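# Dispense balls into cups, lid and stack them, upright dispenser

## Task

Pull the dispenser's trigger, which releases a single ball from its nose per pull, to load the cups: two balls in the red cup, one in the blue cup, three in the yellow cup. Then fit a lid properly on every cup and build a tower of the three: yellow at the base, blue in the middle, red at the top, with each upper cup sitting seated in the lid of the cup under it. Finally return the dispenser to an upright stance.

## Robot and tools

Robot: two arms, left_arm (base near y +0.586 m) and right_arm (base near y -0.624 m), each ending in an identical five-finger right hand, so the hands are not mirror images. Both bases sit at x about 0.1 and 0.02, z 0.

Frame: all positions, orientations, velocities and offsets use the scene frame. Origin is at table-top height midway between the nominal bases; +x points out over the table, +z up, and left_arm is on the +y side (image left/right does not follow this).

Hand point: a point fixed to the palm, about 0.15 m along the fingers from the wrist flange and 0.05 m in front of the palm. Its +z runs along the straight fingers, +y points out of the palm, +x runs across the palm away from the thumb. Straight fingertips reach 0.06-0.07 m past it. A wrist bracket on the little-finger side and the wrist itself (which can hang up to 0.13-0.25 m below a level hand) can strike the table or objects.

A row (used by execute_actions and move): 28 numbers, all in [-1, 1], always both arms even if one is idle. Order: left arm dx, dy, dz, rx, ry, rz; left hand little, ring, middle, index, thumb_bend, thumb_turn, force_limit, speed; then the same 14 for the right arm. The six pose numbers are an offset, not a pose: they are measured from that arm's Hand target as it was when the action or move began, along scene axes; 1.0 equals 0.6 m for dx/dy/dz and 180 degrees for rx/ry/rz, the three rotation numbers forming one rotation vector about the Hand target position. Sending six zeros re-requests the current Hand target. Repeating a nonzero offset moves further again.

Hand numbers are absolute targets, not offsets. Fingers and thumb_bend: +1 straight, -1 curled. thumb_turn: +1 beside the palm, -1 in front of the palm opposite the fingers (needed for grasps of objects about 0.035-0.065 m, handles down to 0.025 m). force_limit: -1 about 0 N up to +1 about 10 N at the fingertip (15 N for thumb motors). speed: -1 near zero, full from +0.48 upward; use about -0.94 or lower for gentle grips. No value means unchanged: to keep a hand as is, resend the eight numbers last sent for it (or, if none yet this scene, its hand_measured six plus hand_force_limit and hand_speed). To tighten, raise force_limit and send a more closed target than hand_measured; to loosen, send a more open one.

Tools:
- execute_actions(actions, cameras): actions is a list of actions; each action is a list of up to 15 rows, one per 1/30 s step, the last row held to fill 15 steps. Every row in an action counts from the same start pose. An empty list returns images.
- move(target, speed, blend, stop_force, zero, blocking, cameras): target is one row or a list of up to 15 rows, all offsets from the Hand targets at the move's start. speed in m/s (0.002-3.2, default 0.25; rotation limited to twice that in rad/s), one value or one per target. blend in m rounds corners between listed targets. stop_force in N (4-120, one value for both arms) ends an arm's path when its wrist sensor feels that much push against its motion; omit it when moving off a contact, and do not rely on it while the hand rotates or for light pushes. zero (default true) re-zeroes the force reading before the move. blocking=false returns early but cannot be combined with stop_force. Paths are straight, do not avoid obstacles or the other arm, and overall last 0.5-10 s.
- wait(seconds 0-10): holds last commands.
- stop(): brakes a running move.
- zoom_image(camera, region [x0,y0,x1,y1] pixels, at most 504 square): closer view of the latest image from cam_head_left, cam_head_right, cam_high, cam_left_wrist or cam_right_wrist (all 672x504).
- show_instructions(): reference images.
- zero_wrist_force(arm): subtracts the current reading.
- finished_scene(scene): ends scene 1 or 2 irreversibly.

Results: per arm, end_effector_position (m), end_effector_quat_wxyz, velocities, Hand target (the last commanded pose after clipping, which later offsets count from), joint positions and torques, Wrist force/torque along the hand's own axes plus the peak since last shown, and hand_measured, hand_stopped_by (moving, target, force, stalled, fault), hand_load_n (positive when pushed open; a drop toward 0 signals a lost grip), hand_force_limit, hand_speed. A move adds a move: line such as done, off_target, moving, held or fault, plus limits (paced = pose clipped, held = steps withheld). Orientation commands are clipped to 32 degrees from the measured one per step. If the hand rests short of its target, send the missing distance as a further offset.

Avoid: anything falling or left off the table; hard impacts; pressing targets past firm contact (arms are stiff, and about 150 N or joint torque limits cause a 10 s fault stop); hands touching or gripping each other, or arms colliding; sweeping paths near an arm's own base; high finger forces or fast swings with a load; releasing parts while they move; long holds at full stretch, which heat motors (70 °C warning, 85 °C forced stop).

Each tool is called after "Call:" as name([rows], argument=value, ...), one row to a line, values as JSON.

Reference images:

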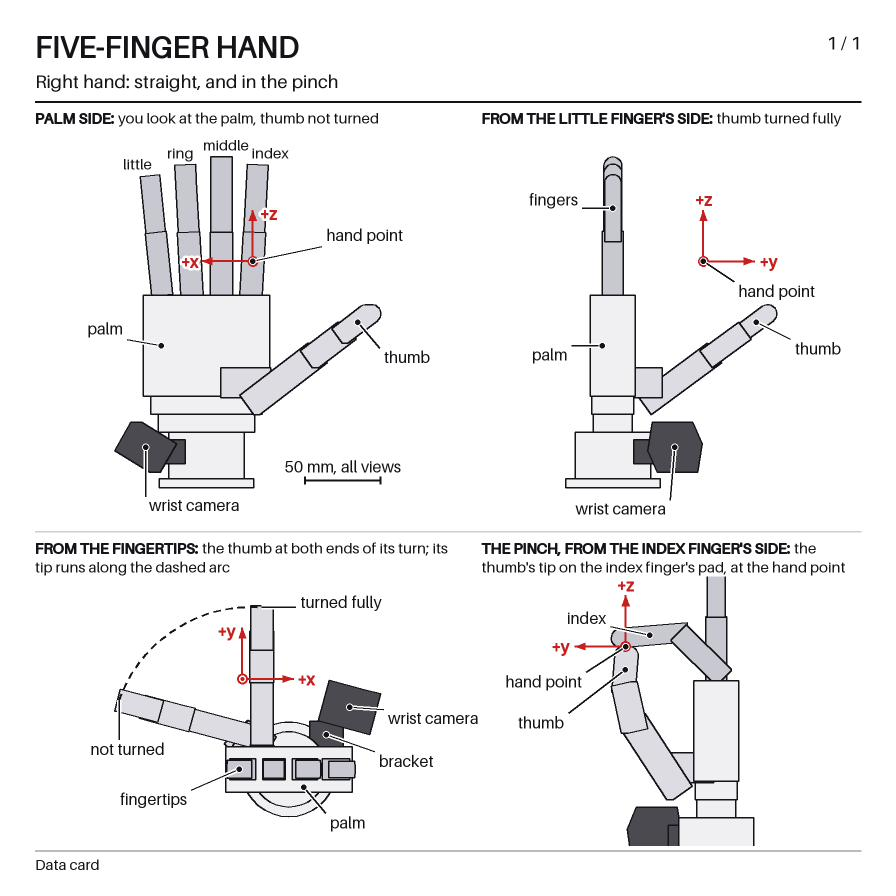

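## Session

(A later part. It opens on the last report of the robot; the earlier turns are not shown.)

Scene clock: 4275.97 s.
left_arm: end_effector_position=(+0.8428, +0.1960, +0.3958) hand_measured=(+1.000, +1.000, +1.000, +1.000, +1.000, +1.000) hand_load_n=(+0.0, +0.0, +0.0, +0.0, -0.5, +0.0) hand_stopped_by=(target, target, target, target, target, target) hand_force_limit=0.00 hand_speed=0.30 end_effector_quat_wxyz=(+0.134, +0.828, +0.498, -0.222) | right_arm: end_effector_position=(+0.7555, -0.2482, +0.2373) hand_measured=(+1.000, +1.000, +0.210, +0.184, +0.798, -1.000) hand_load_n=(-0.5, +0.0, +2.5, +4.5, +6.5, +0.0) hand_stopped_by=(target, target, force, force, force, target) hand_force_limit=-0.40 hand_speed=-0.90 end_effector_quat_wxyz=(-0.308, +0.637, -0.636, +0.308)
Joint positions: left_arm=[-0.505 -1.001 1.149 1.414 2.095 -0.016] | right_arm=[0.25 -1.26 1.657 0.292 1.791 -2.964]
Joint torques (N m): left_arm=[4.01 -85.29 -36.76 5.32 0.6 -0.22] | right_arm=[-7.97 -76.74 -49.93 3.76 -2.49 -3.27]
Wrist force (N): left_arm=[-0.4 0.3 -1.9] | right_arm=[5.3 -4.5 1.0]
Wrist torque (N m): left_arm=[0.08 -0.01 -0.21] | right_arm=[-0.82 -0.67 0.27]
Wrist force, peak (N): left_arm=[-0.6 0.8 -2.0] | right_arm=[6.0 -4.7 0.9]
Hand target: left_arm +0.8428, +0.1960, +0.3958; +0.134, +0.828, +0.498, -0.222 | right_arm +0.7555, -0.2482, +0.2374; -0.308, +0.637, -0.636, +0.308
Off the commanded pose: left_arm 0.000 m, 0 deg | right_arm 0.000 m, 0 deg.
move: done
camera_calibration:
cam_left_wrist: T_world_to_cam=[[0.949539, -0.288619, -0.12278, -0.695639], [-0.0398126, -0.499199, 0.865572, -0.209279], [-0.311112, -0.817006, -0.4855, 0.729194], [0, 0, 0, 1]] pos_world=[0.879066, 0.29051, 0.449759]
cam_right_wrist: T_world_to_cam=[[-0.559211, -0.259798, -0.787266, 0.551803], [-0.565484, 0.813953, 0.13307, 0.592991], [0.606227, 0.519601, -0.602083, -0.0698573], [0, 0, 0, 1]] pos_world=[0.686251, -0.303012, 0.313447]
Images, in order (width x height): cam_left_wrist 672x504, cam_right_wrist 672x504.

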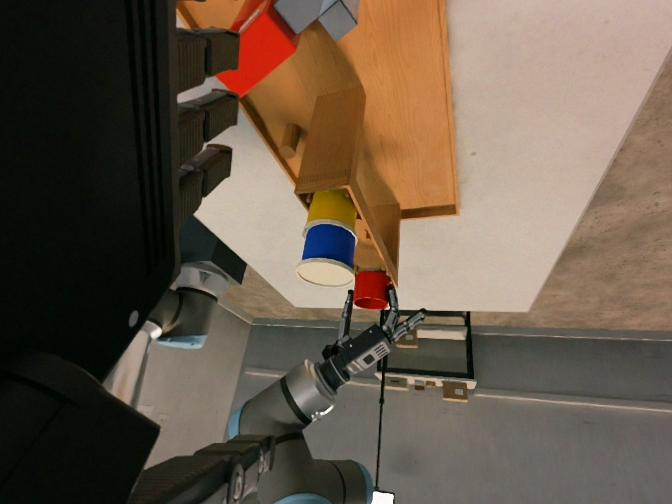

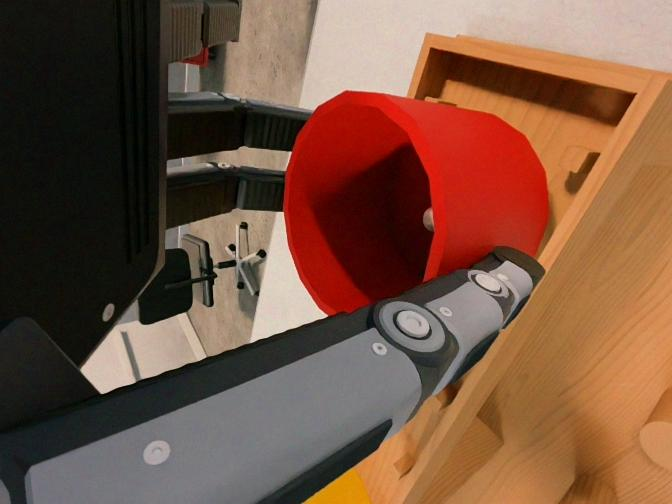

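Call:
move([
  [0,0,0,0,0,0,1,1,1,1,1,1,0,0.3,0,0,0.3,0,0,0,1,1,0.1,0.1,0.5,-1,-0.4,-0.9],
  [0,0,0,0,0,0,1,1,1,1,1,1,0,0.3,-0.025,0.3437,0.3,0,0,0,1,1,0.1,0.1,0.5,-1,-0.4,-0.9],
  [0,0,0,0,0,0,1,1,1,1,1,1,0,0.3,-0.025,0.3437,0.1793,0,0,0,1,1,0.1,0.1,0.5,-1,-0.4,-0.9],
], speed=0.12, blend=[0.02,0.02,0], cameras=["cam_right_wrist","cam_left_wrist","cam_head_right","cam_high"])

Call:
zoom_image(camera="cam_left_wrist", region=[276, 230, 376, 340])

Call:
zoom_image(camera="cam_head_right", region=[360, 165, 410, 225])

Call:
zoom_image(camera="cam_high", region=[290, 145, 345, 215])

Call:
zoom_image(camera="cam_right_wrist", region=[420, 80, 620, 300])

Scene clock: 4294.83 s.
left_arm: end_effector_position=(+0.8428, +0.1960, +0.3958) hand_measured=(+1.000, +1.000, +1.000, +1.000, +1.000, +1.000) hand_load_n=(+0.0, +0.0, +0.0, +0.0, +0.0, +0.0) hand_stopped_by=(target, target, target, target, target, target) hand_force_limit=0.00 hand_speed=0.30 end_effector_quat_wxyz=(+0.134, +0.828, +0.498, -0.222) | right_arm: end_effector_position=(+0.7405, -0.0420, +0.3451) hand_measured=(+1.000, +1.000, +0.210, +0.184, +0.798, -1.000) hand_load_n=(+0.0, +0.0, +2.0, +4.0, +6.5, +0.0) hand_stopped_by=(target, target, force, force, force, target) hand_force_limit=-0.40 hand_speed=-0.90 end_effector_quat_wxyz=(-0.308, +0.637, -0.636, +0.308)
Joint positions: left_arm=[-0.505 -1.001 1.149 1.414 2.095 -0.016] | right_arm=[0.529 -1.105 1.251 0.607 2.001 -2.77]
Joint torques (N m): left_arm=[6.31 -84.94 -36.12 5.3 0.64 -0.78] | right_arm=[12.26 -71.24 -34.7 -1.41 -0.16 -2.96]
Wrist force (N): left_arm=[-0.4 0.4 -1.8] | right_arm=[5.5 -3.7 0.9]
Wrist torque (N m): left_arm=[0.08 -0.02 -0.21] | right_arm=[-0.66 -0.63 0.08]
Wrist force, peak (N): left_arm=[-0.9 0.3 -2.2] | right_arm=[6.4 -4.9 0.3]
Hand target: left_arm +0.8428, +0.1960, +0.3958; +0.134, +0.828, +0.498, -0.222 | right_arm +0.7405, -0.0420, +0.3450; -0.308, +0.637, -0.636, +0.308
Off the commanded pose: left_arm 0.000 m, 0 deg | right_arm 0.000 m, 0 deg.
move: done
camera_calibration:
cam_left_wrist: T_world_to_cam=[[0.949539, -0.288619, -0.12278, -0.695639], [-0.0398126, -0.499199, 0.865572, -0.209279], [-0.311112, -0.817006, -0.4855, 0.729194], [0, 0, 0, 1]] pos_world=[0.879066, 0.29051, 0.449759]
cam_right_wrist: T_world_to_cam=[[-0.559239, -0.259716, -0.787274, 0.681882], [-0.565355, 0.814046, 0.133051, 0.402257], [0.606322, 0.519496, -0.602078, -0.103077], [0, 0, 0, 1]] pos_world=[0.671251, -0.0968118, 0.421247]
Images, in order (width x height): cam_head_right 672x504, cam_high 672x504, cam_left_wrist 672x504, cam_right_wrist 672x504.

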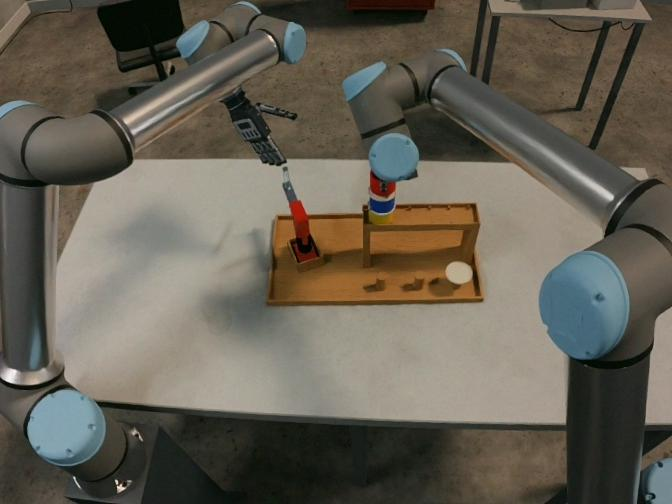

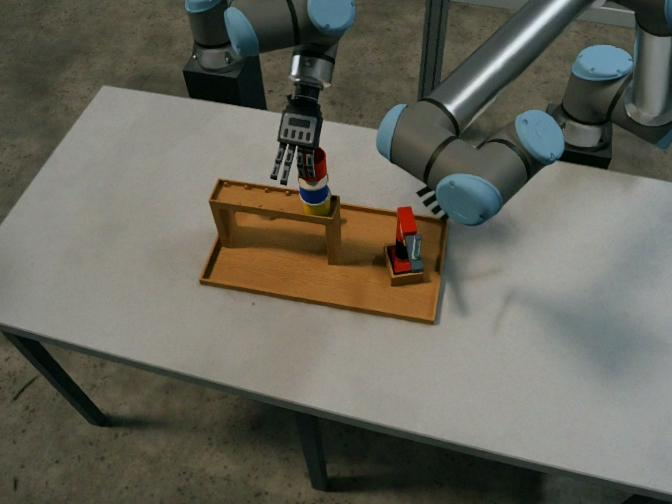

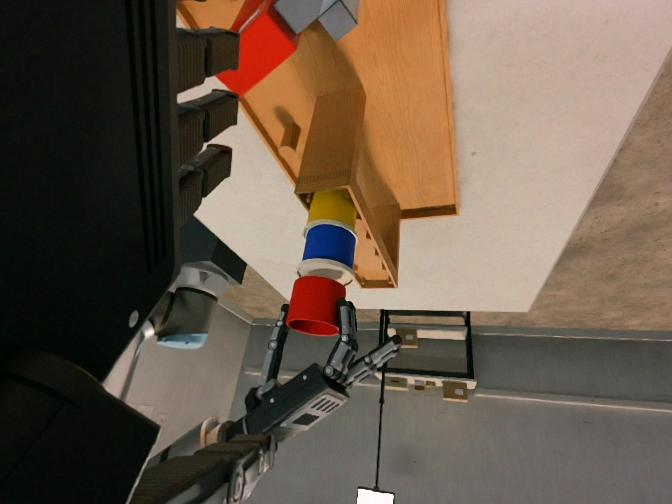

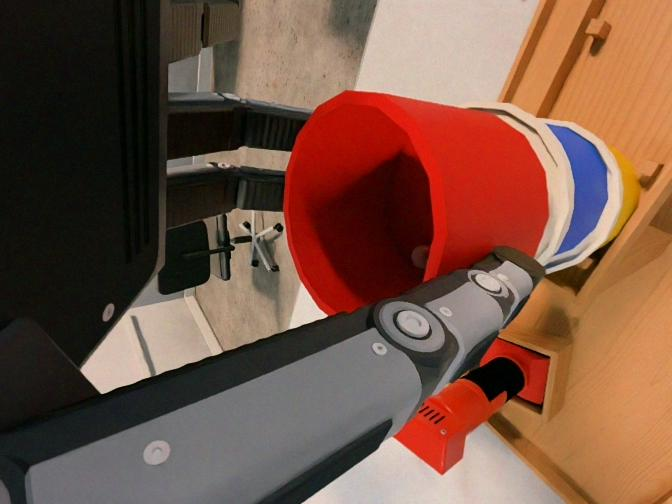

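Scaled by 4.582 from the camera's 672x504 image, which has a finer 960x720 frame.

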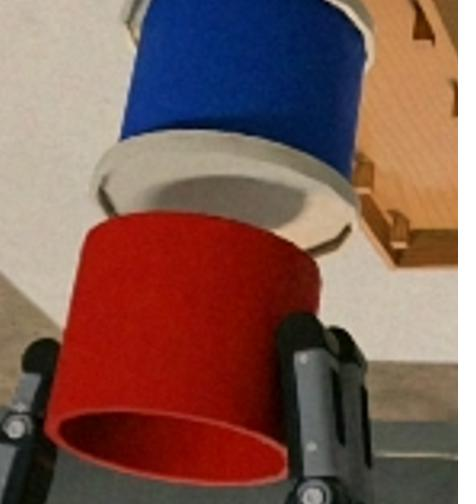

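Scaled by 8.400 from the camera's 672x504 image, which has a finer 960x720 frame.

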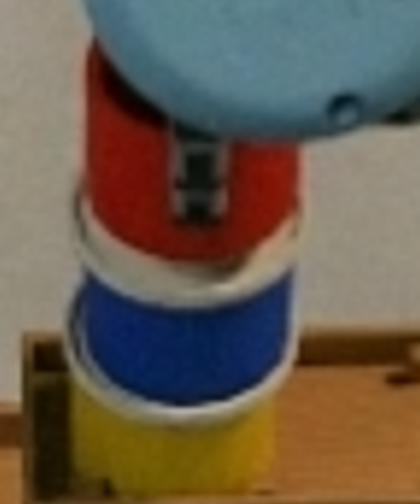

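Scaled by 7.200 from the camera's 672x504 image, which has a finer 960x720 frame.

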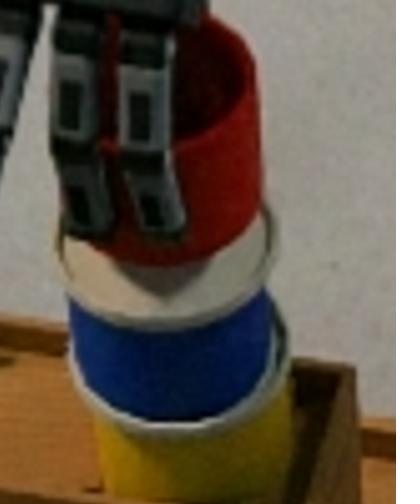

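Scaled by 2.291 from the camera's 672x504 image, which has a finer 960x720 frame.

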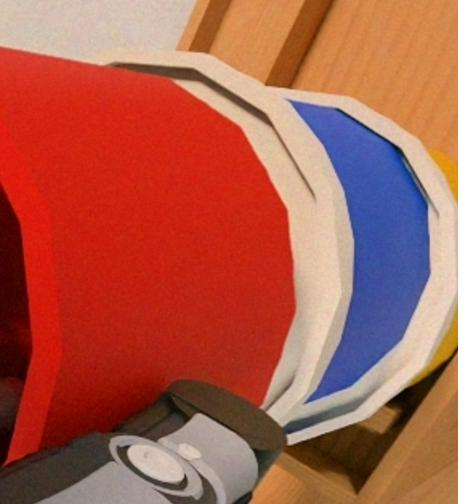

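Call:
move(target=[0,0,0,0,0,0,1,1,1,1,1,1,0,0.3,0.0083,0.0008,-0.01,0,0,0,1,1,0.1,0.1,0.5,-1,-0.4,-0.9], speed=0.03, cameras=["cam_right_wrist","cam_left_wrist","cam_head_right","cam_high"])

Call:
zoom_image(camera="cam_left_wrist", region=[286, 240, 356, 310])

Call:
zoom_image(camera="cam_head_right", region=[360, 180, 404, 224])

Call:
zoom_image(camera="cam_high", region=[296, 160, 340, 204])

Call:
zoom_image(camera="cam_right_wrist", region=[420, 80, 620, 300])

Scene clock: 4313.77 s.
left_arm: end_effector_position=(+0.8428, +0.1960, +0.3958) hand_measured=(+1.000, +1.000, +1.000, +1.000, +1.000, +1.000) hand_load_n=(+0.0, +0.0, +0.0, +0.0, +0.0, +0.0) hand_stopped_by=(target, target, target, target, target, target) hand_force_limit=0.00 hand_speed=0.30 end_effector_quat_wxyz=(+0.134, +0.828, +0.498, -0.222) | right_arm: end_effector_position=(+0.7453, -0.0415, +0.3391) hand_measured=(+1.000, +1.000, +0.210, +0.184, +0.798, -1.000) hand_load_n=(+0.0, +0.0, +2.5, +4.5, +7.0, +0.0) hand_stopped_by=(target, target, force, force, force, target) hand_force_limit=-0.40 hand_speed=-0.90 end_effector_quat_wxyz=(-0.308, +0.637, -0.636, +0.308)
Joint positions: left_arm=[-0.505 -1.001 1.149 1.414 2.095 -0.016] | right_arm=[0.526 -1.097 1.249 0.6 1.999 -2.773]
Joint torques (N m): left_arm=[5.36 -85.71 -36.21 4.92 0.67 -0.58] | right_arm=[-11.86 -72.62 -48.95 -1.72 -2.24 -3.56]
Wrist force (N): left_arm=[-0.3 0.4 -2.1] | right_arm=[5.9 -4.0 1.2]
Wrist torque (N m): left_arm=[0.10 -0.03 -0.20] | right_arm=[-0.70 -0.70 0.30]
Wrist force, peak (N): left_arm=[-0.8 0.6 -2.2] | right_arm=[6.4 -3.9 1.1]
Hand target: left_arm +0.8428, +0.1960, +0.3958; +0.134, +0.828, +0.498, -0.222 | right_arm +0.7454, -0.0415, +0.3390; -0.308, +0.637, -0.636, +0.308
Off the commanded pose: left_arm 0.000 m, 0 deg | right_arm 0.000 m, 0 deg.
move: done
camera_calibration:
cam_left_wrist: T_world_to_cam=[[0.949539, -0.288619, -0.12278, -0.695639], [-0.0398126, -0.499199, 0.865572, -0.209279], [-0.311112, -0.817006, -0.4855, 0.729194], [0, 0, 0, 1]] pos_world=[0.879066, 0.29051, 0.449759]
cam_right_wrist: T_world_to_cam=[[-0.559211, -0.259798, -0.787266, 0.679973], [-0.565484, 0.813953, 0.13307, 0.405571], [0.606227, 0.519601, -0.602083, -0.109792], [0, 0, 0, 1]] pos_world=[0.676151, -0.0964119, 0.415247]
Images, in order (width x height): cam_head_right 672x504, cam_high 672x504, cam_left_wrist 672x504, cam_right_wrist 672x504.

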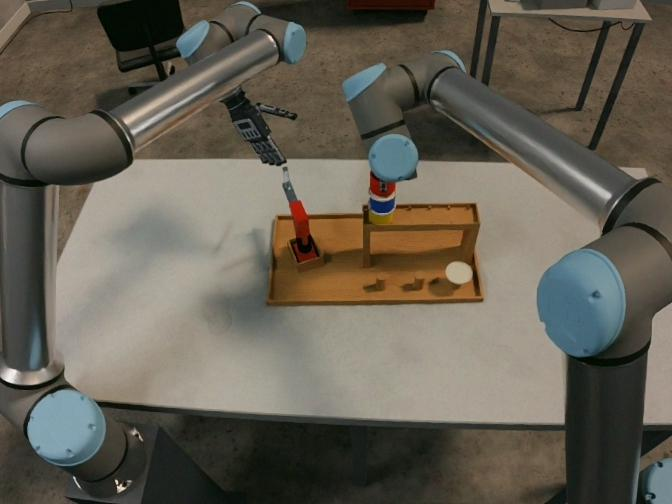

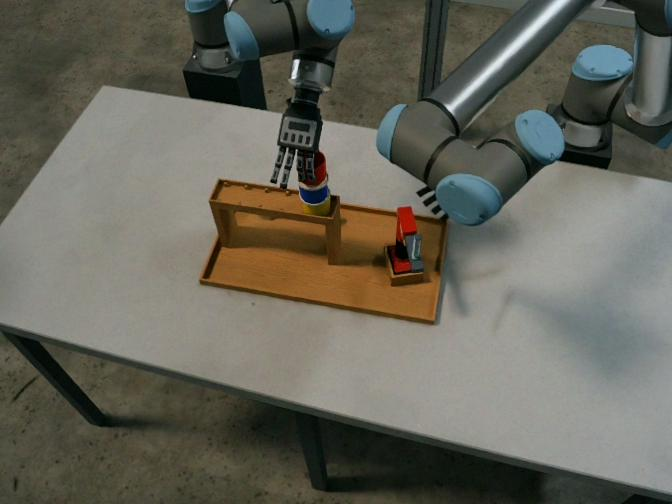

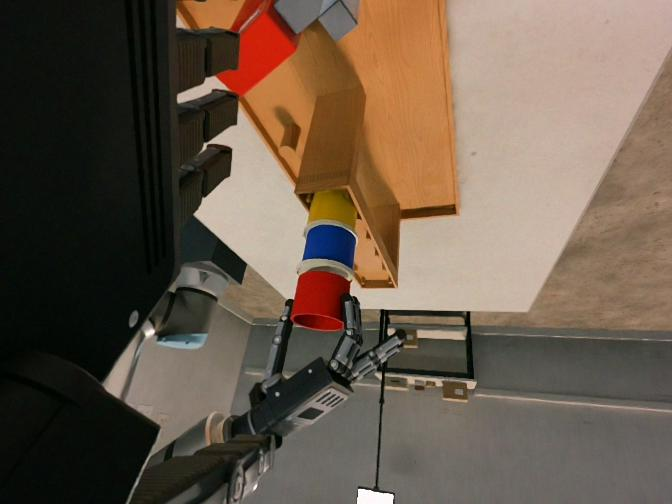

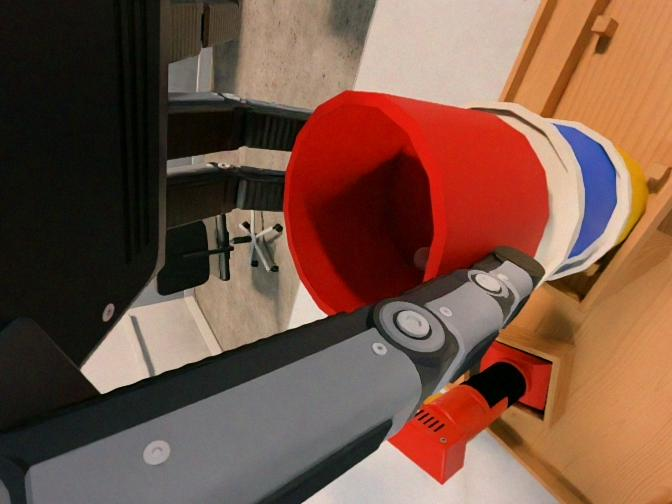

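Scaled by 7.200 from the camera's 672x504 image, which has a finer 960x720 frame.

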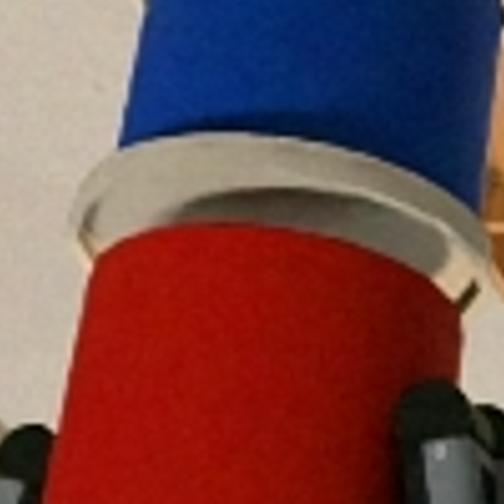

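Scaled by 11.455 from the camera's 672x504 image, which has a finer 960x720 frame.

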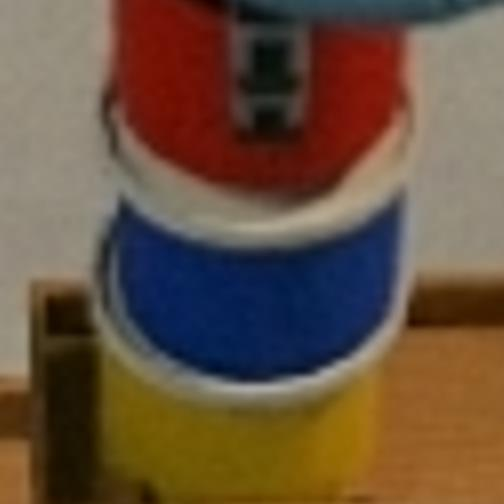

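Scaled by 11.455 from the camera's 672x504 image, which has a finer 960x720 frame.

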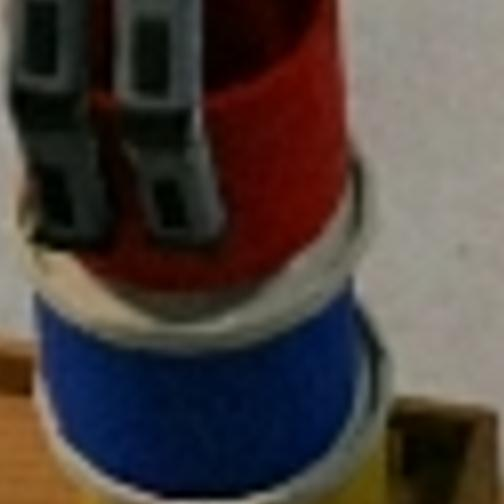

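Scaled by 2.291 from the camera's 672x504 image, which has a finer 960x720 frame.

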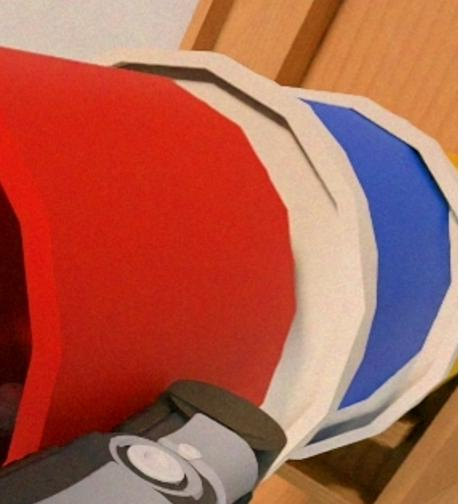

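Call:
move([
  [0,0,0,0,0,0,1,1,1,1,1,1,0,0.3,-0.0008,0.0015,0,0,0,0,1,1,0.1,0.1,0.5,-1,-0.4,-0.9],
  [0,0,0,0,0,0,1,1,1,1,1,1,0,0.3,-0.0008,0.0015,-0.025,0,0,0,1,1,0.1,0.1,0.5,-1,-0.4,-0.9],
], speed=0.008, stop_force=4, cameras=["cam_right_wrist","cam_left_wrist","cam_head_right","cam_high"])

Call:
zoom_image(camera="cam_left_wrist", region=[286, 240, 356, 310])

Call:
zoom_image(camera="cam_right_wrist", region=[420, 80, 620, 300])

Scene clock: 4327.17 s.
left_arm: end_effector_position=(+0.8428, +0.1960, +0.3958) hand_measured=(+1.000, +1.000, +1.000, +1.000, +1.000, +1.000) hand_load_n=(+0.0, +0.0, +0.0, +0.0, +0.0, +0.0) hand_stopped_by=(target, target, target, target, target, target) hand_force_limit=0.00 hand_speed=0.30 end_effector_quat_wxyz=(+0.134, +0.828, +0.498, -0.222) | right_arm: end_effector_position=(+0.7450, -0.0406, +0.3284) hand_measured=(+1.000, +1.000, +0.210, +0.184, +0.798, -1.000) hand_load_n=(+0.0, +0.0, +2.5, +4.0, +6.5, +0.0) hand_stopped_by=(target, target, force, force, force, target) hand_force_limit=-0.40 hand_speed=-0.90 end_effector_quat_wxyz=(-0.308, +0.637, -0.636, +0.308)
Joint positions: left_arm=[-0.505 -1.001 1.149 1.414 2.095 -0.016] | right_arm=[0.528 -1.094 1.263 0.583 2 -2.772]
Joint torques (N m): left_arm=[6.67 -86.92 -37.76 5.35 0.69 -0.3] | right_arm=[7.98 -87.85 -49.36 4.08 -0.79 1.92]
Wrist force (N): left_arm=[-0.3 0.7 -1.8] | right_arm=[5.7 -4.5 0.6]
Wrist torque (N m): left_arm=[0.12 -0.03 -0.20] | right_arm=[-0.71 -0.69 0.09]
Wrist force, peak (N): left_arm=[-0.5 0.8 -2.1] | right_arm=[5.9 -8.4 -1.6]
Hand target: left_arm +0.8428, +0.1960, +0.3958; +0.134, +0.828, +0.498, -0.222 | right_arm +0.7450, -0.0406, +0.3284; -0.308, +0.637, -0.636, +0.308 (not the last commanded pose)
Off the commanded pose: left_arm 0.000 m, 0 deg | right_arm 0.004 m, 0 deg.
move: contact (right_arm); path passed 1 of 2 targets
camera_calibration:
cam_left_wrist: T_world_to_cam=[[0.949539, -0.288619, -0.12278, -0.695639], [-0.0398126, -0.499199, 0.865572, -0.209279], [-0.311112, -0.817006, -0.4855, 0.729194], [0, 0, 0, 1]] pos_world=[0.879066, 0.29051, 0.449759]
cam_right_wrist: T_world_to_cam=[[-0.559241, -0.259791, -0.787247, 0.671678], [-0.565421, 0.814002, 0.133041, 0.405914], [0.606258, 0.519528, -0.602115, -0.116467], [0, 0, 0, 1]] pos_world=[0.675751, -0.0954117, 0.404647]
Images, in order (width x height): cam_head_right 672x504, cam_high 672x504, cam_left_wrist 672x504, cam_right_wrist 672x504.

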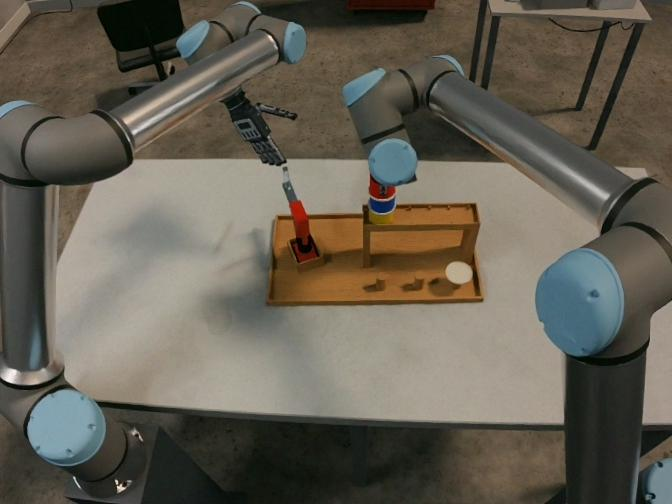

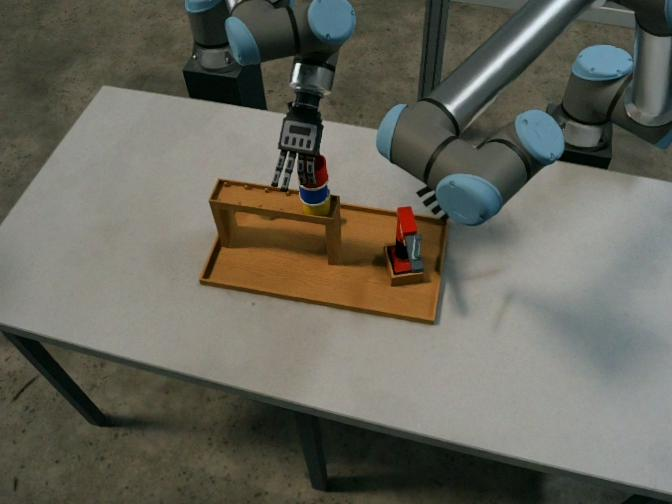

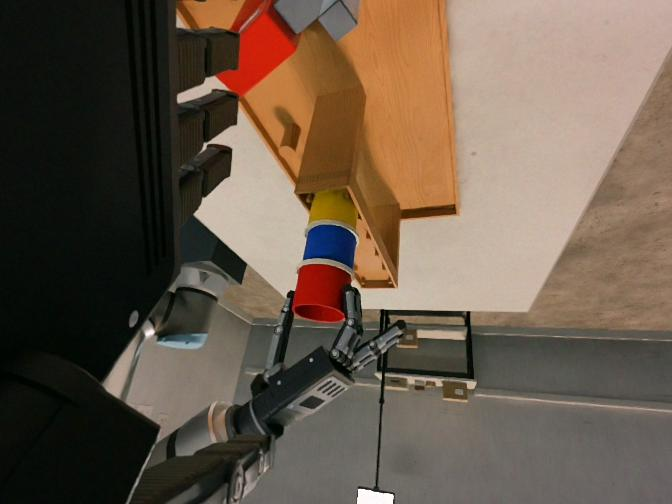

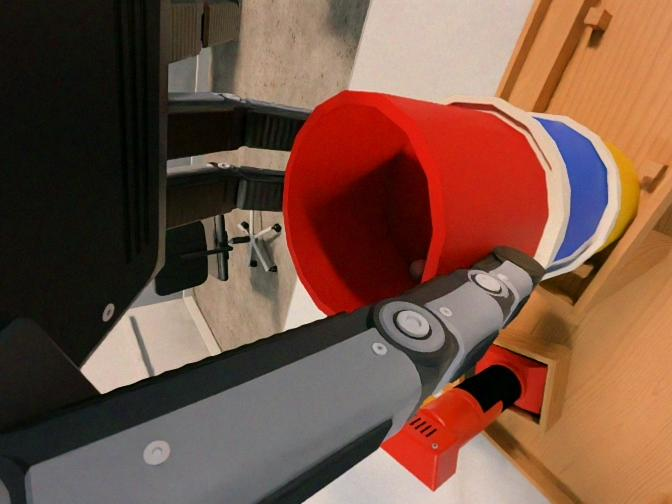

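Scaled by 7.200 from the camera's 672x504 image, which has a finer 960x720 frame.

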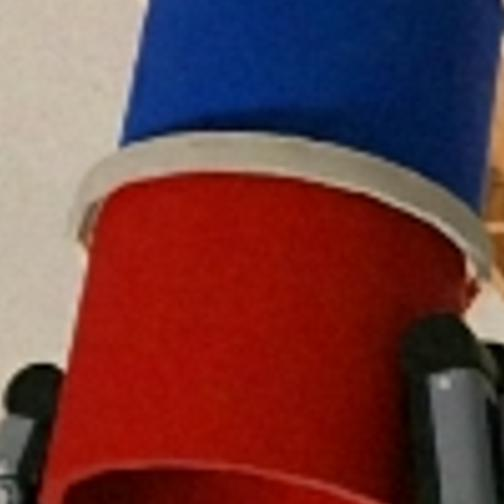

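Scaled by 2.291 from the camera's 672x504 image, which has a finer 960x720 frame.

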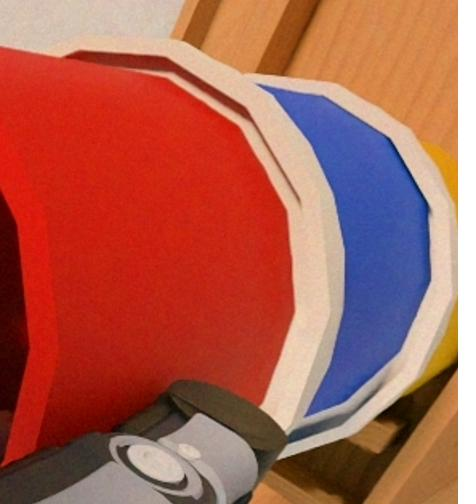

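Call:
execute_actions([
  [[0,0,0,0,0,0,1,1,1,1,1,1,0,0.3,0,0,-0.0003,0,0,0,1,1,0.6,0.6,1,-1,-0.4,-0.85]],
  [[0,0,0,0,0,0,1,1,1,1,1,1,0,0.3,0,0,0,0,0,0,1,1,0.6,0.6,1,-1,-0.4,-0.85]],
  [[0,0,0,0,0,0,1,1,1,1,1,1,0,0.3,0,0,0,0,0,0,1,1,0.6,0.6,1,-1,-0.4,-0.85]],
  [[0,0,0,0,0,0,1,1,1,1,1,1,0,0.3,0,0,0,0,0,0,1,1,0.6,0.6,1,-1,-0.4,-0.85]],
], cameras=["cam_left_wrist","cam_right_wrist"])

Call:
move(target=[0,0,0,0,0,0,1,1,1,1,1,1,0,0.3,0,0,0.13,0,0,0,1,1,0.6,0.6,1,-1,-0.4,-0.85], speed=0.06, cameras=["cam_right_wrist","cam_left_wrist","cam_head_right","cam_high"])

Call:
zoom_image(camera="cam_left_wrist", region=[286, 250, 366, 330])

Call:
zoom_image(camera="cam_head_right", region=[360, 160, 410, 225])

Call:
zoom_image(camera="cam_high", region=[290, 145, 345, 215])

Call:
zoom_image(camera="cam_right_wrist", region=[420, 80, 672, 300])

Scene clock: 4342.53 s.
left_arm: end_effector_position=(+0.8428, +0.1960, +0.3958) hand_measured=(+1.000, +1.000, +1.000, +1.000, +1.000, +1.000) hand_load_n=(+0.0, +0.0, +0.0, +0.0, -0.5, +0.0) hand_stopped_by=(target, target, target, target, target, target) hand_force_limit=0.00 hand_speed=0.30 end_effector_quat_wxyz=(+0.134, +0.828, +0.498, -0.222) | right_arm: end_effector_position=(+0.7450, -0.0406, +0.3283) hand_measured=(+1.000, +1.000, +0.600, +0.600, +1.000, -1.000) hand_load_n=(+0.0, +0.0, +0.0, +0.0, +0.0, +0.0) hand_stopped_by=(target, target, target, target, target, target) hand_force_limit=-0.40 hand_speed=-0.85 end_effector_quat_wxyz=(-0.308, +0.637, -0.636, +0.308)
Joint positions: left_arm=[-0.505 -1.001 1.149 1.414 2.095 -0.016] | right_arm=[0.528 -1.094 1.263 0.583 2 -2.772]
Joint torques (N m): left_arm=[6.1 -86.11 -36.66 5.26 0.91 -0.54] | right_arm=[-2.32 -68.04 -35.6 -1.03 -2.08 -2.93]
Wrist force (N): left_arm=[-0.5 0.5 -1.5] | right_arm=[5.7 -4.6 0.8]
Wrist torque (N m): left_arm=[0.08 -0.01 -0.22] | right_arm=[-0.73 -0.68 0.08]
Wrist force, peak (N): left_arm=[-0.5 0.6 -2.2] | right_arm=[5.9 -4.9 0.9]
Hand target: left_arm +0.8428, +0.1960, +0.3958; +0.134, +0.828, +0.498, -0.222 | right_arm +0.7450, -0.0406, +0.3283; -0.308, +0.637, -0.636, +0.308
Off the commanded pose: left_arm 0.000 m, 0 deg | right_arm 0.000 m, 0 deg.
camera_calibration:
cam_left_wrist: T_world_to_cam=[[0.949539, -0.288619, -0.12278, -0.695639], [-0.0398126, -0.499199, 0.865572, -0.209279], [-0.311112, -0.817006, -0.4855, 0.729194], [0, 0, 0, 1]] pos_world=[0.879066, 0.29051, 0.449759]
cam_right_wrist: T_world_to_cam=[[-0.559211, -0.259798, -0.787266, 0.671507], [-0.565484, 0.813953, 0.13307, 0.405968], [0.606227, 0.519601, -0.602083, -0.116572], [0, 0, 0, 1]] pos_world=[0.675751, -0.0954119, 0.404447]
Images, in order (width x height): cam_left_wrist 672x504, cam_right_wrist 672x504.

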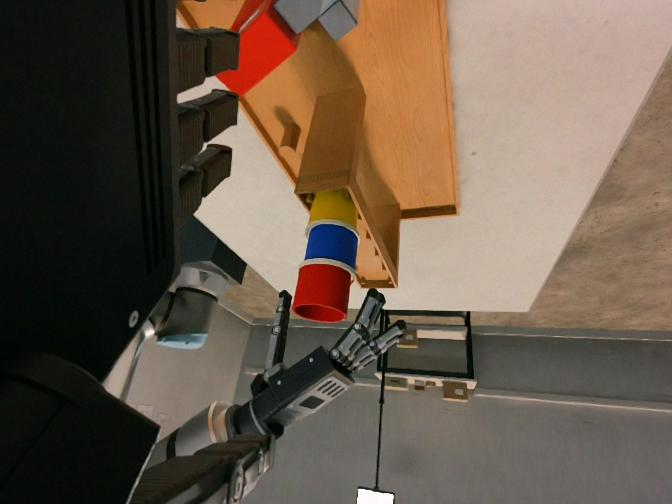

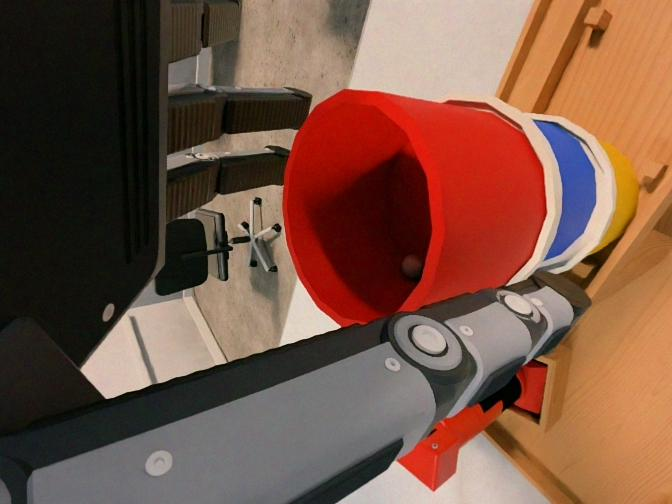

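Scene clock: 4344.23 s.
left_arm: end_effector_position=(+0.8428, +0.1960, +0.3958) hand_measured=(+1.000, +1.000, +1.000, +1.000, +1.000, +1.000) hand_load_n=(+0.0, +0.0, +0.0, +0.0, +0.0, +0.0) hand_stopped_by=(target, target, target, target, target, target) hand_force_limit=0.00 hand_speed=0.30 end_effector_quat_wxyz=(+0.134, +0.828, +0.498, -0.222) | right_arm: end_effector_position=(+0.7450, -0.0406, +0.4062) hand_measured=(+1.000, +1.000, +0.600, +0.600, +1.000, -1.000) hand_load_n=(+0.0, +0.0, +0.0, +0.0, +0.0, +0.0) hand_stopped_by=(target, target, target, target, target, target) hand_force_limit=-0.40 hand_speed=-0.85 end_effector_quat_wxyz=(-0.308, +0.637, -0.636, +0.308)
Joint positions: left_arm=[-0.505 -1.001 1.149 1.414 2.095 -0.016] | right_arm=[0.528 -1.108 1.147 0.713 2 -2.772]
Joint torques (N m): left_arm=[5.68 -85.08 -36.21 5.1 0.92 -0.07] | right_arm=[-5.36 -84.4 -51.54 4.21 -0.99 -1.12]
Wrist force (N): left_arm=[-0.5 0.7 -1.6] | right_arm=[5.3 -4.4 0.5]
Wrist torque (N m): left_arm=[0.11 -0.01 -0.21] | right_arm=[-0.71 -0.62 0.05]
Wrist force, peak (N): left_arm=[-0.8 1.0 -1.9] | right_arm=[6.1 -4.5 0.7]
Hand target: left_arm +0.8428, +0.1960, +0.3958; +0.134, +0.828, +0.498, -0.222 | right_arm +0.7450, -0.0406, +0.4063; -0.308, +0.637, -0.636, +0.308
Off the commanded pose: left_arm 0.000 m, 0 deg | right_arm 0.000 m, 0 deg.
move: done
camera_calibration:
cam_left_wrist: T_world_to_cam=[[0.949539, -0.288619, -0.12278, -0.695639], [-0.0398126, -0.499199, 0.865572, -0.209279], [-0.311112, -0.817006, -0.4855, 0.729194], [0, 0, 0, 1]] pos_world=[0.879066, 0.29051, 0.449759]
cam_right_wrist: T_world_to_cam=[[-0.559179, -0.259844, -0.787274, 0.732865], [-0.565516, 0.813938, 0.133026, 0.395711], [0.606226, 0.519601, -0.602083, -0.0695569], [0, 0, 0, 1]] pos_world=[0.675751, -0.0955118, 0.482447]
Images, in order (width x height): cam_head_right 672x504, cam_high 672x504, cam_left_wrist 672x504, cam_right_wrist 672x504.

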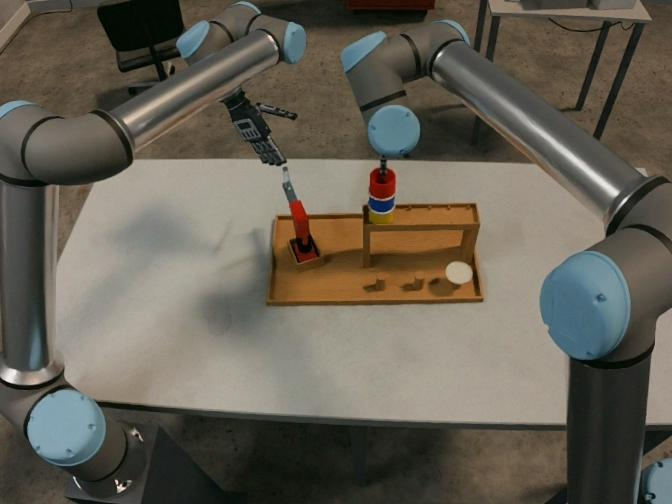

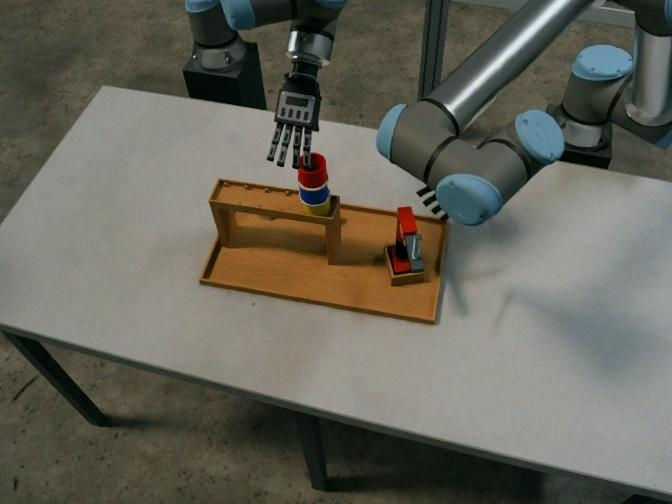

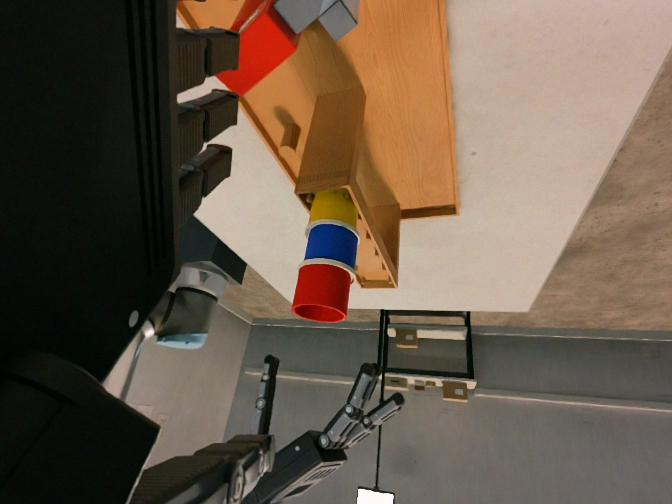

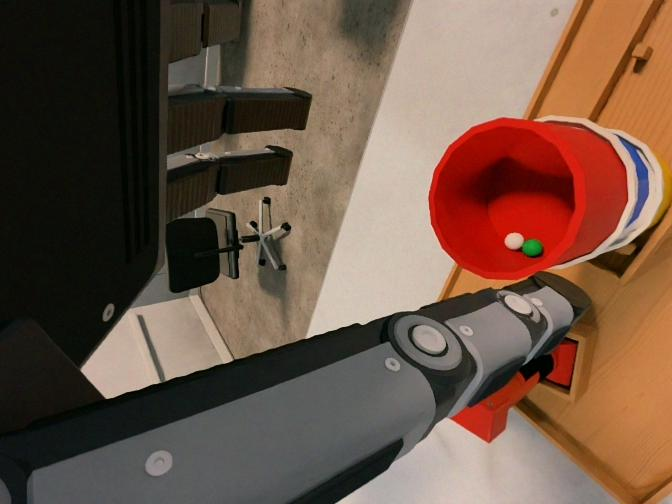

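Scaled by 6.300 from the camera's 672x504 image, which has a finer 960x720 frame.

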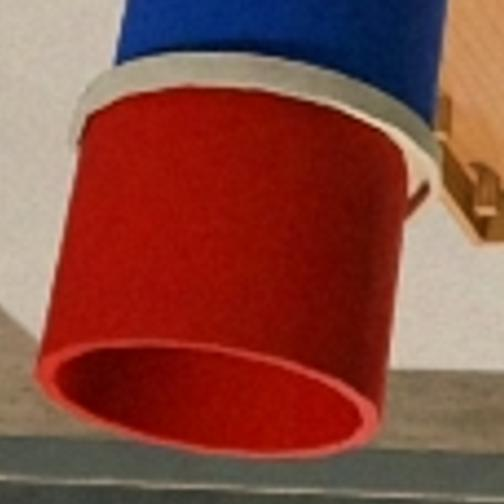

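Scaled by 7.754 from the camera's 672x504 image, which has a finer 960x720 frame.

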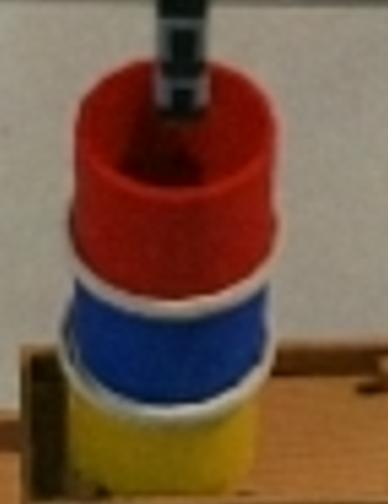

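Scaled by 7.200 from the camera's 672x504 image, which has a finer 960x720 frame.

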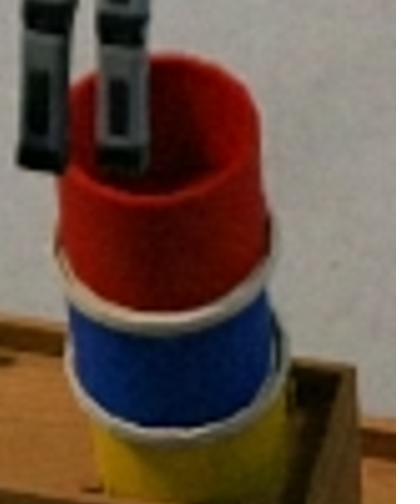

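Scaled by 2.000 from the camera's 672x504 image, which has a finer 960x720 frame.

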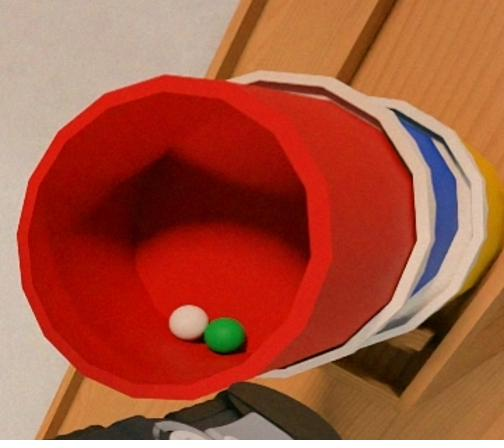

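Call:
move([
  [0,0,0,0,0,0,1,1,1,1,1,1,0,0.3,0,0,0.0147,0,0,0,1,1,0.6,0.6,1,-1,-0.4,-0.85],
  [0,0,0,0,0,0,1,1,1,1,1,1,0,0.3,-0.2667,-0.3607,0.0147,0,0,0,1,1,0.6,0.6,1,-1,-0.4,-0.85],
  [0,0,0,0,0,0,1,1,1,1,1,1,0,0.3,-0.2667,-0.3607,-0.477,0,0,0,1,1,0.6,0.6,1,-1,-0.4,-0.85],
], speed=0.15, blend=[0.005,0.03,0], cameras=["cam_right_wrist"])

Call:
move(target=[0,0,0,0,0,0,1,1,1,1,1,1,0,0.3,0.095,0,0,0,0,0,1,1,0.6,0.6,1,-1,-0.4,-0.85], speed=0.08, cameras=["cam_right_wrist","cam_head_left"])

Scene clock: 4356.77 s.
left_arm: end_effector_position=(+0.8428, +0.1960, +0.3958) hand_measured=(+1.000, +1.000, +1.000, +1.000, +1.000, +1.000) hand_load_n=(+0.0, +0.0, +0.0, +0.0, +0.0, +0.0) hand_stopped_by=(target, target, target, target, target, target) hand_force_limit=0.00 hand_speed=0.30 end_effector_quat_wxyz=(+0.134, +0.828, +0.498, -0.222) | right_arm: end_effector_position=(+0.5850, -0.2570, +0.1202) hand_measured=(+1.000, +1.000, +0.600, +0.600, +1.000, -1.000) hand_load_n=(+0.0, +0.0, +0.0, +0.0, -0.5, +0.0) hand_stopped_by=(target, target, target, target, target, target) hand_force_limit=-0.40 hand_speed=-0.85 end_effector_quat_wxyz=(-0.308, +0.637, -0.636, +0.308)
Joint positions: left_arm=[-0.505 -1.001 1.149 1.414 2.095 -0.016] | right_arm=[0.332 -1.375 2.05 0.028 1.853 -2.91]
Joint torques (N m): left_arm=[3.87 -84.81 -36.16 5.05 0.96 -0.54] | right_arm=[4.78 -37.91 -25.08 -1.34 -0.95 -3.2]
Wrist force (N): left_arm=[-0.5 0.6 -1.9] | right_arm=[5.0 -4.2 1.3]
Wrist torque (N m): left_arm=[0.11 0.00 -0.21] | right_arm=[-0.82 -0.67 0.19]
Wrist force, peak (N): left_arm=[-0.3 0.5 -2.4] | right_arm=[6.2 -4.7 0.5]
Hand target: left_arm +0.8428, +0.1960, +0.3958; +0.134, +0.828, +0.498, -0.222 | right_arm +0.5850, -0.2570, +0.1201; -0.308, +0.637, -0.636, +0.308
Off the commanded pose: left_arm 0.000 m, 0 deg | right_arm 0.000 m, 0 deg.
move: done; blend cut to 0.0044 m at target 1
camera_calibration:
cam_right_wrist: T_world_to_cam=[[-0.559225, -0.259777, -0.787263, 0.36197], [-0.56547, 0.81396, 0.13309, 0.519394], [0.606227, 0.519601, -0.602083, -0.0323753], [0, 0, 0, 1]] pos_world=[0.515751, -0.311912, 0.196347]
Images, in order (width x height): cam_right_wrist 672x504.

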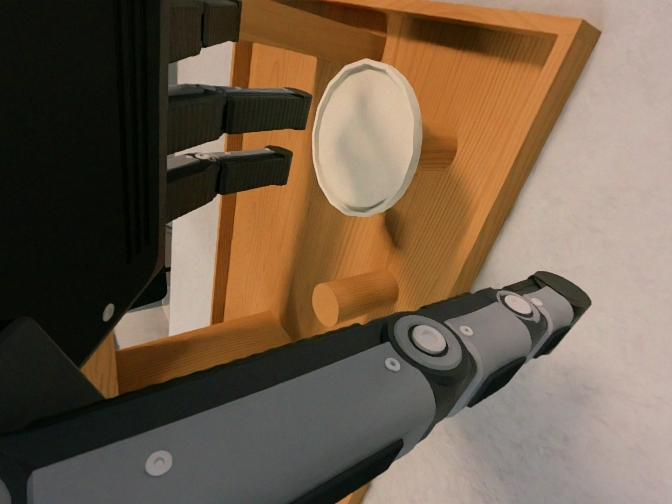

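Scene clock: 4358.00 s.
left_arm: end_effector_position=(+0.8428, +0.1960, +0.3958) hand_measured=(+1.000, +1.000, +1.000, +1.000, +1.000, +1.000) hand_load_n=(+0.0, +0.0, +0.0, +0.0, +0.0, +0.0) hand_stopped_by=(target, target, target, target, target, target) hand_force_limit=0.00 hand_speed=0.30 end_effector_quat_wxyz=(+0.134, +0.828, +0.498, -0.222) | right_arm: end_effector_position=(+0.6419, -0.2570, +0.1201) hand_measured=(+1.000, +0.762, +0.600, +0.600, +1.000, -1.000) hand_load_n=(+0.0, -27.0, +0.0, +0.0, +0.0, +0.0) hand_stopped_by=(target, target, target, target, target, target) hand_force_limit=-0.40 hand_speed=-0.85 end_effector_quat_wxyz=(-0.308, +0.637, -0.636, +0.308)
Joint positions: left_arm=[-0.505 -1.001 1.149 1.414 2.095 -0.016] | right_arm=[0.294 -1.31 1.964 0.043 1.824 -2.936]
Joint torques (N m): left_arm=[5.07 -88.13 -36.62 5.69 0.89 -0.46] | right_arm=[-23.02 -35.74 -55.66 -5.41 -2.65 -3.17]
Wrist force (N): left_arm=[-0.4 0.2 -1.6] | right_arm=[6.9 7.8 -34.7]
Wrist torque (N m): left_arm=[0.05 -0.02 -0.21] | right_arm=[-0.02 0.94 0.80]
Wrist force, peak (N): left_arm=[-0.4 0.7 -2.2] | right_arm=[7.0 17.2 -54.6]
Hand target: left_arm +0.8428, +0.1960, +0.3958; +0.134, +0.828, +0.498, -0.222 | right_arm +0.6420, -0.2570, +0.1201; -0.308, +0.637, -0.636, +0.308
Off the commanded pose: left_arm 0.000 m, 0 deg | right_arm 0.000 m, 0 deg.
move: done
camera_calibration:
cam_right_wrist: T_world_to_cam=[[-0.559211, -0.259798, -0.787266, 0.393697], [-0.565484, 0.813953, 0.13307, 0.551592], [0.606227, 0.519601, -0.602083, -0.0669297], [0, 0, 0, 1]] pos_world=[0.572651, -0.311912, 0.196247]
Images, in order (width x height): cam_head_left 672x504, cam_right_wrist 672x504.

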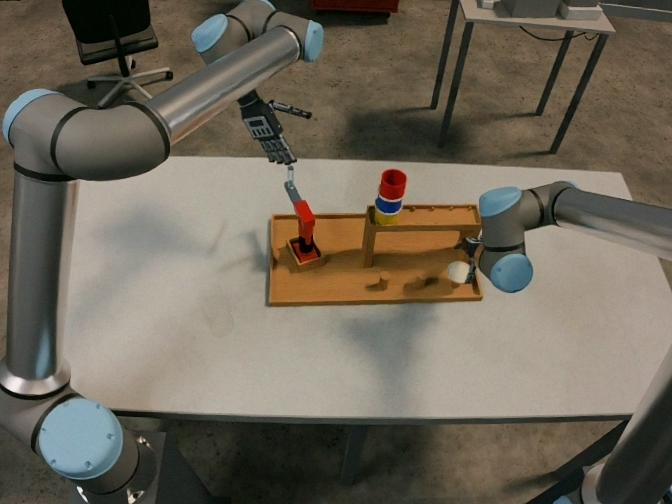

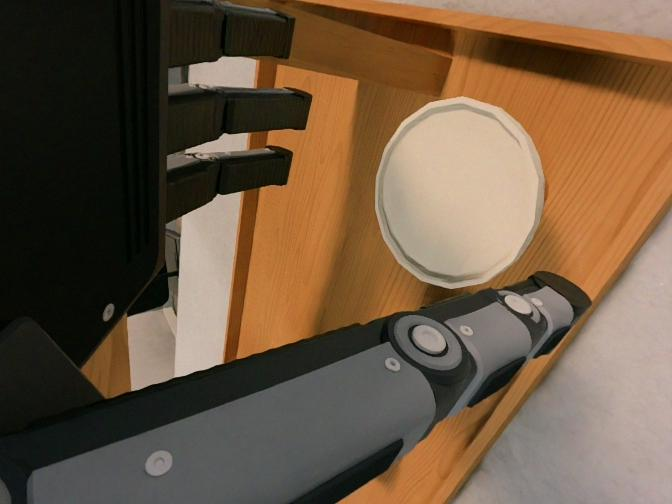

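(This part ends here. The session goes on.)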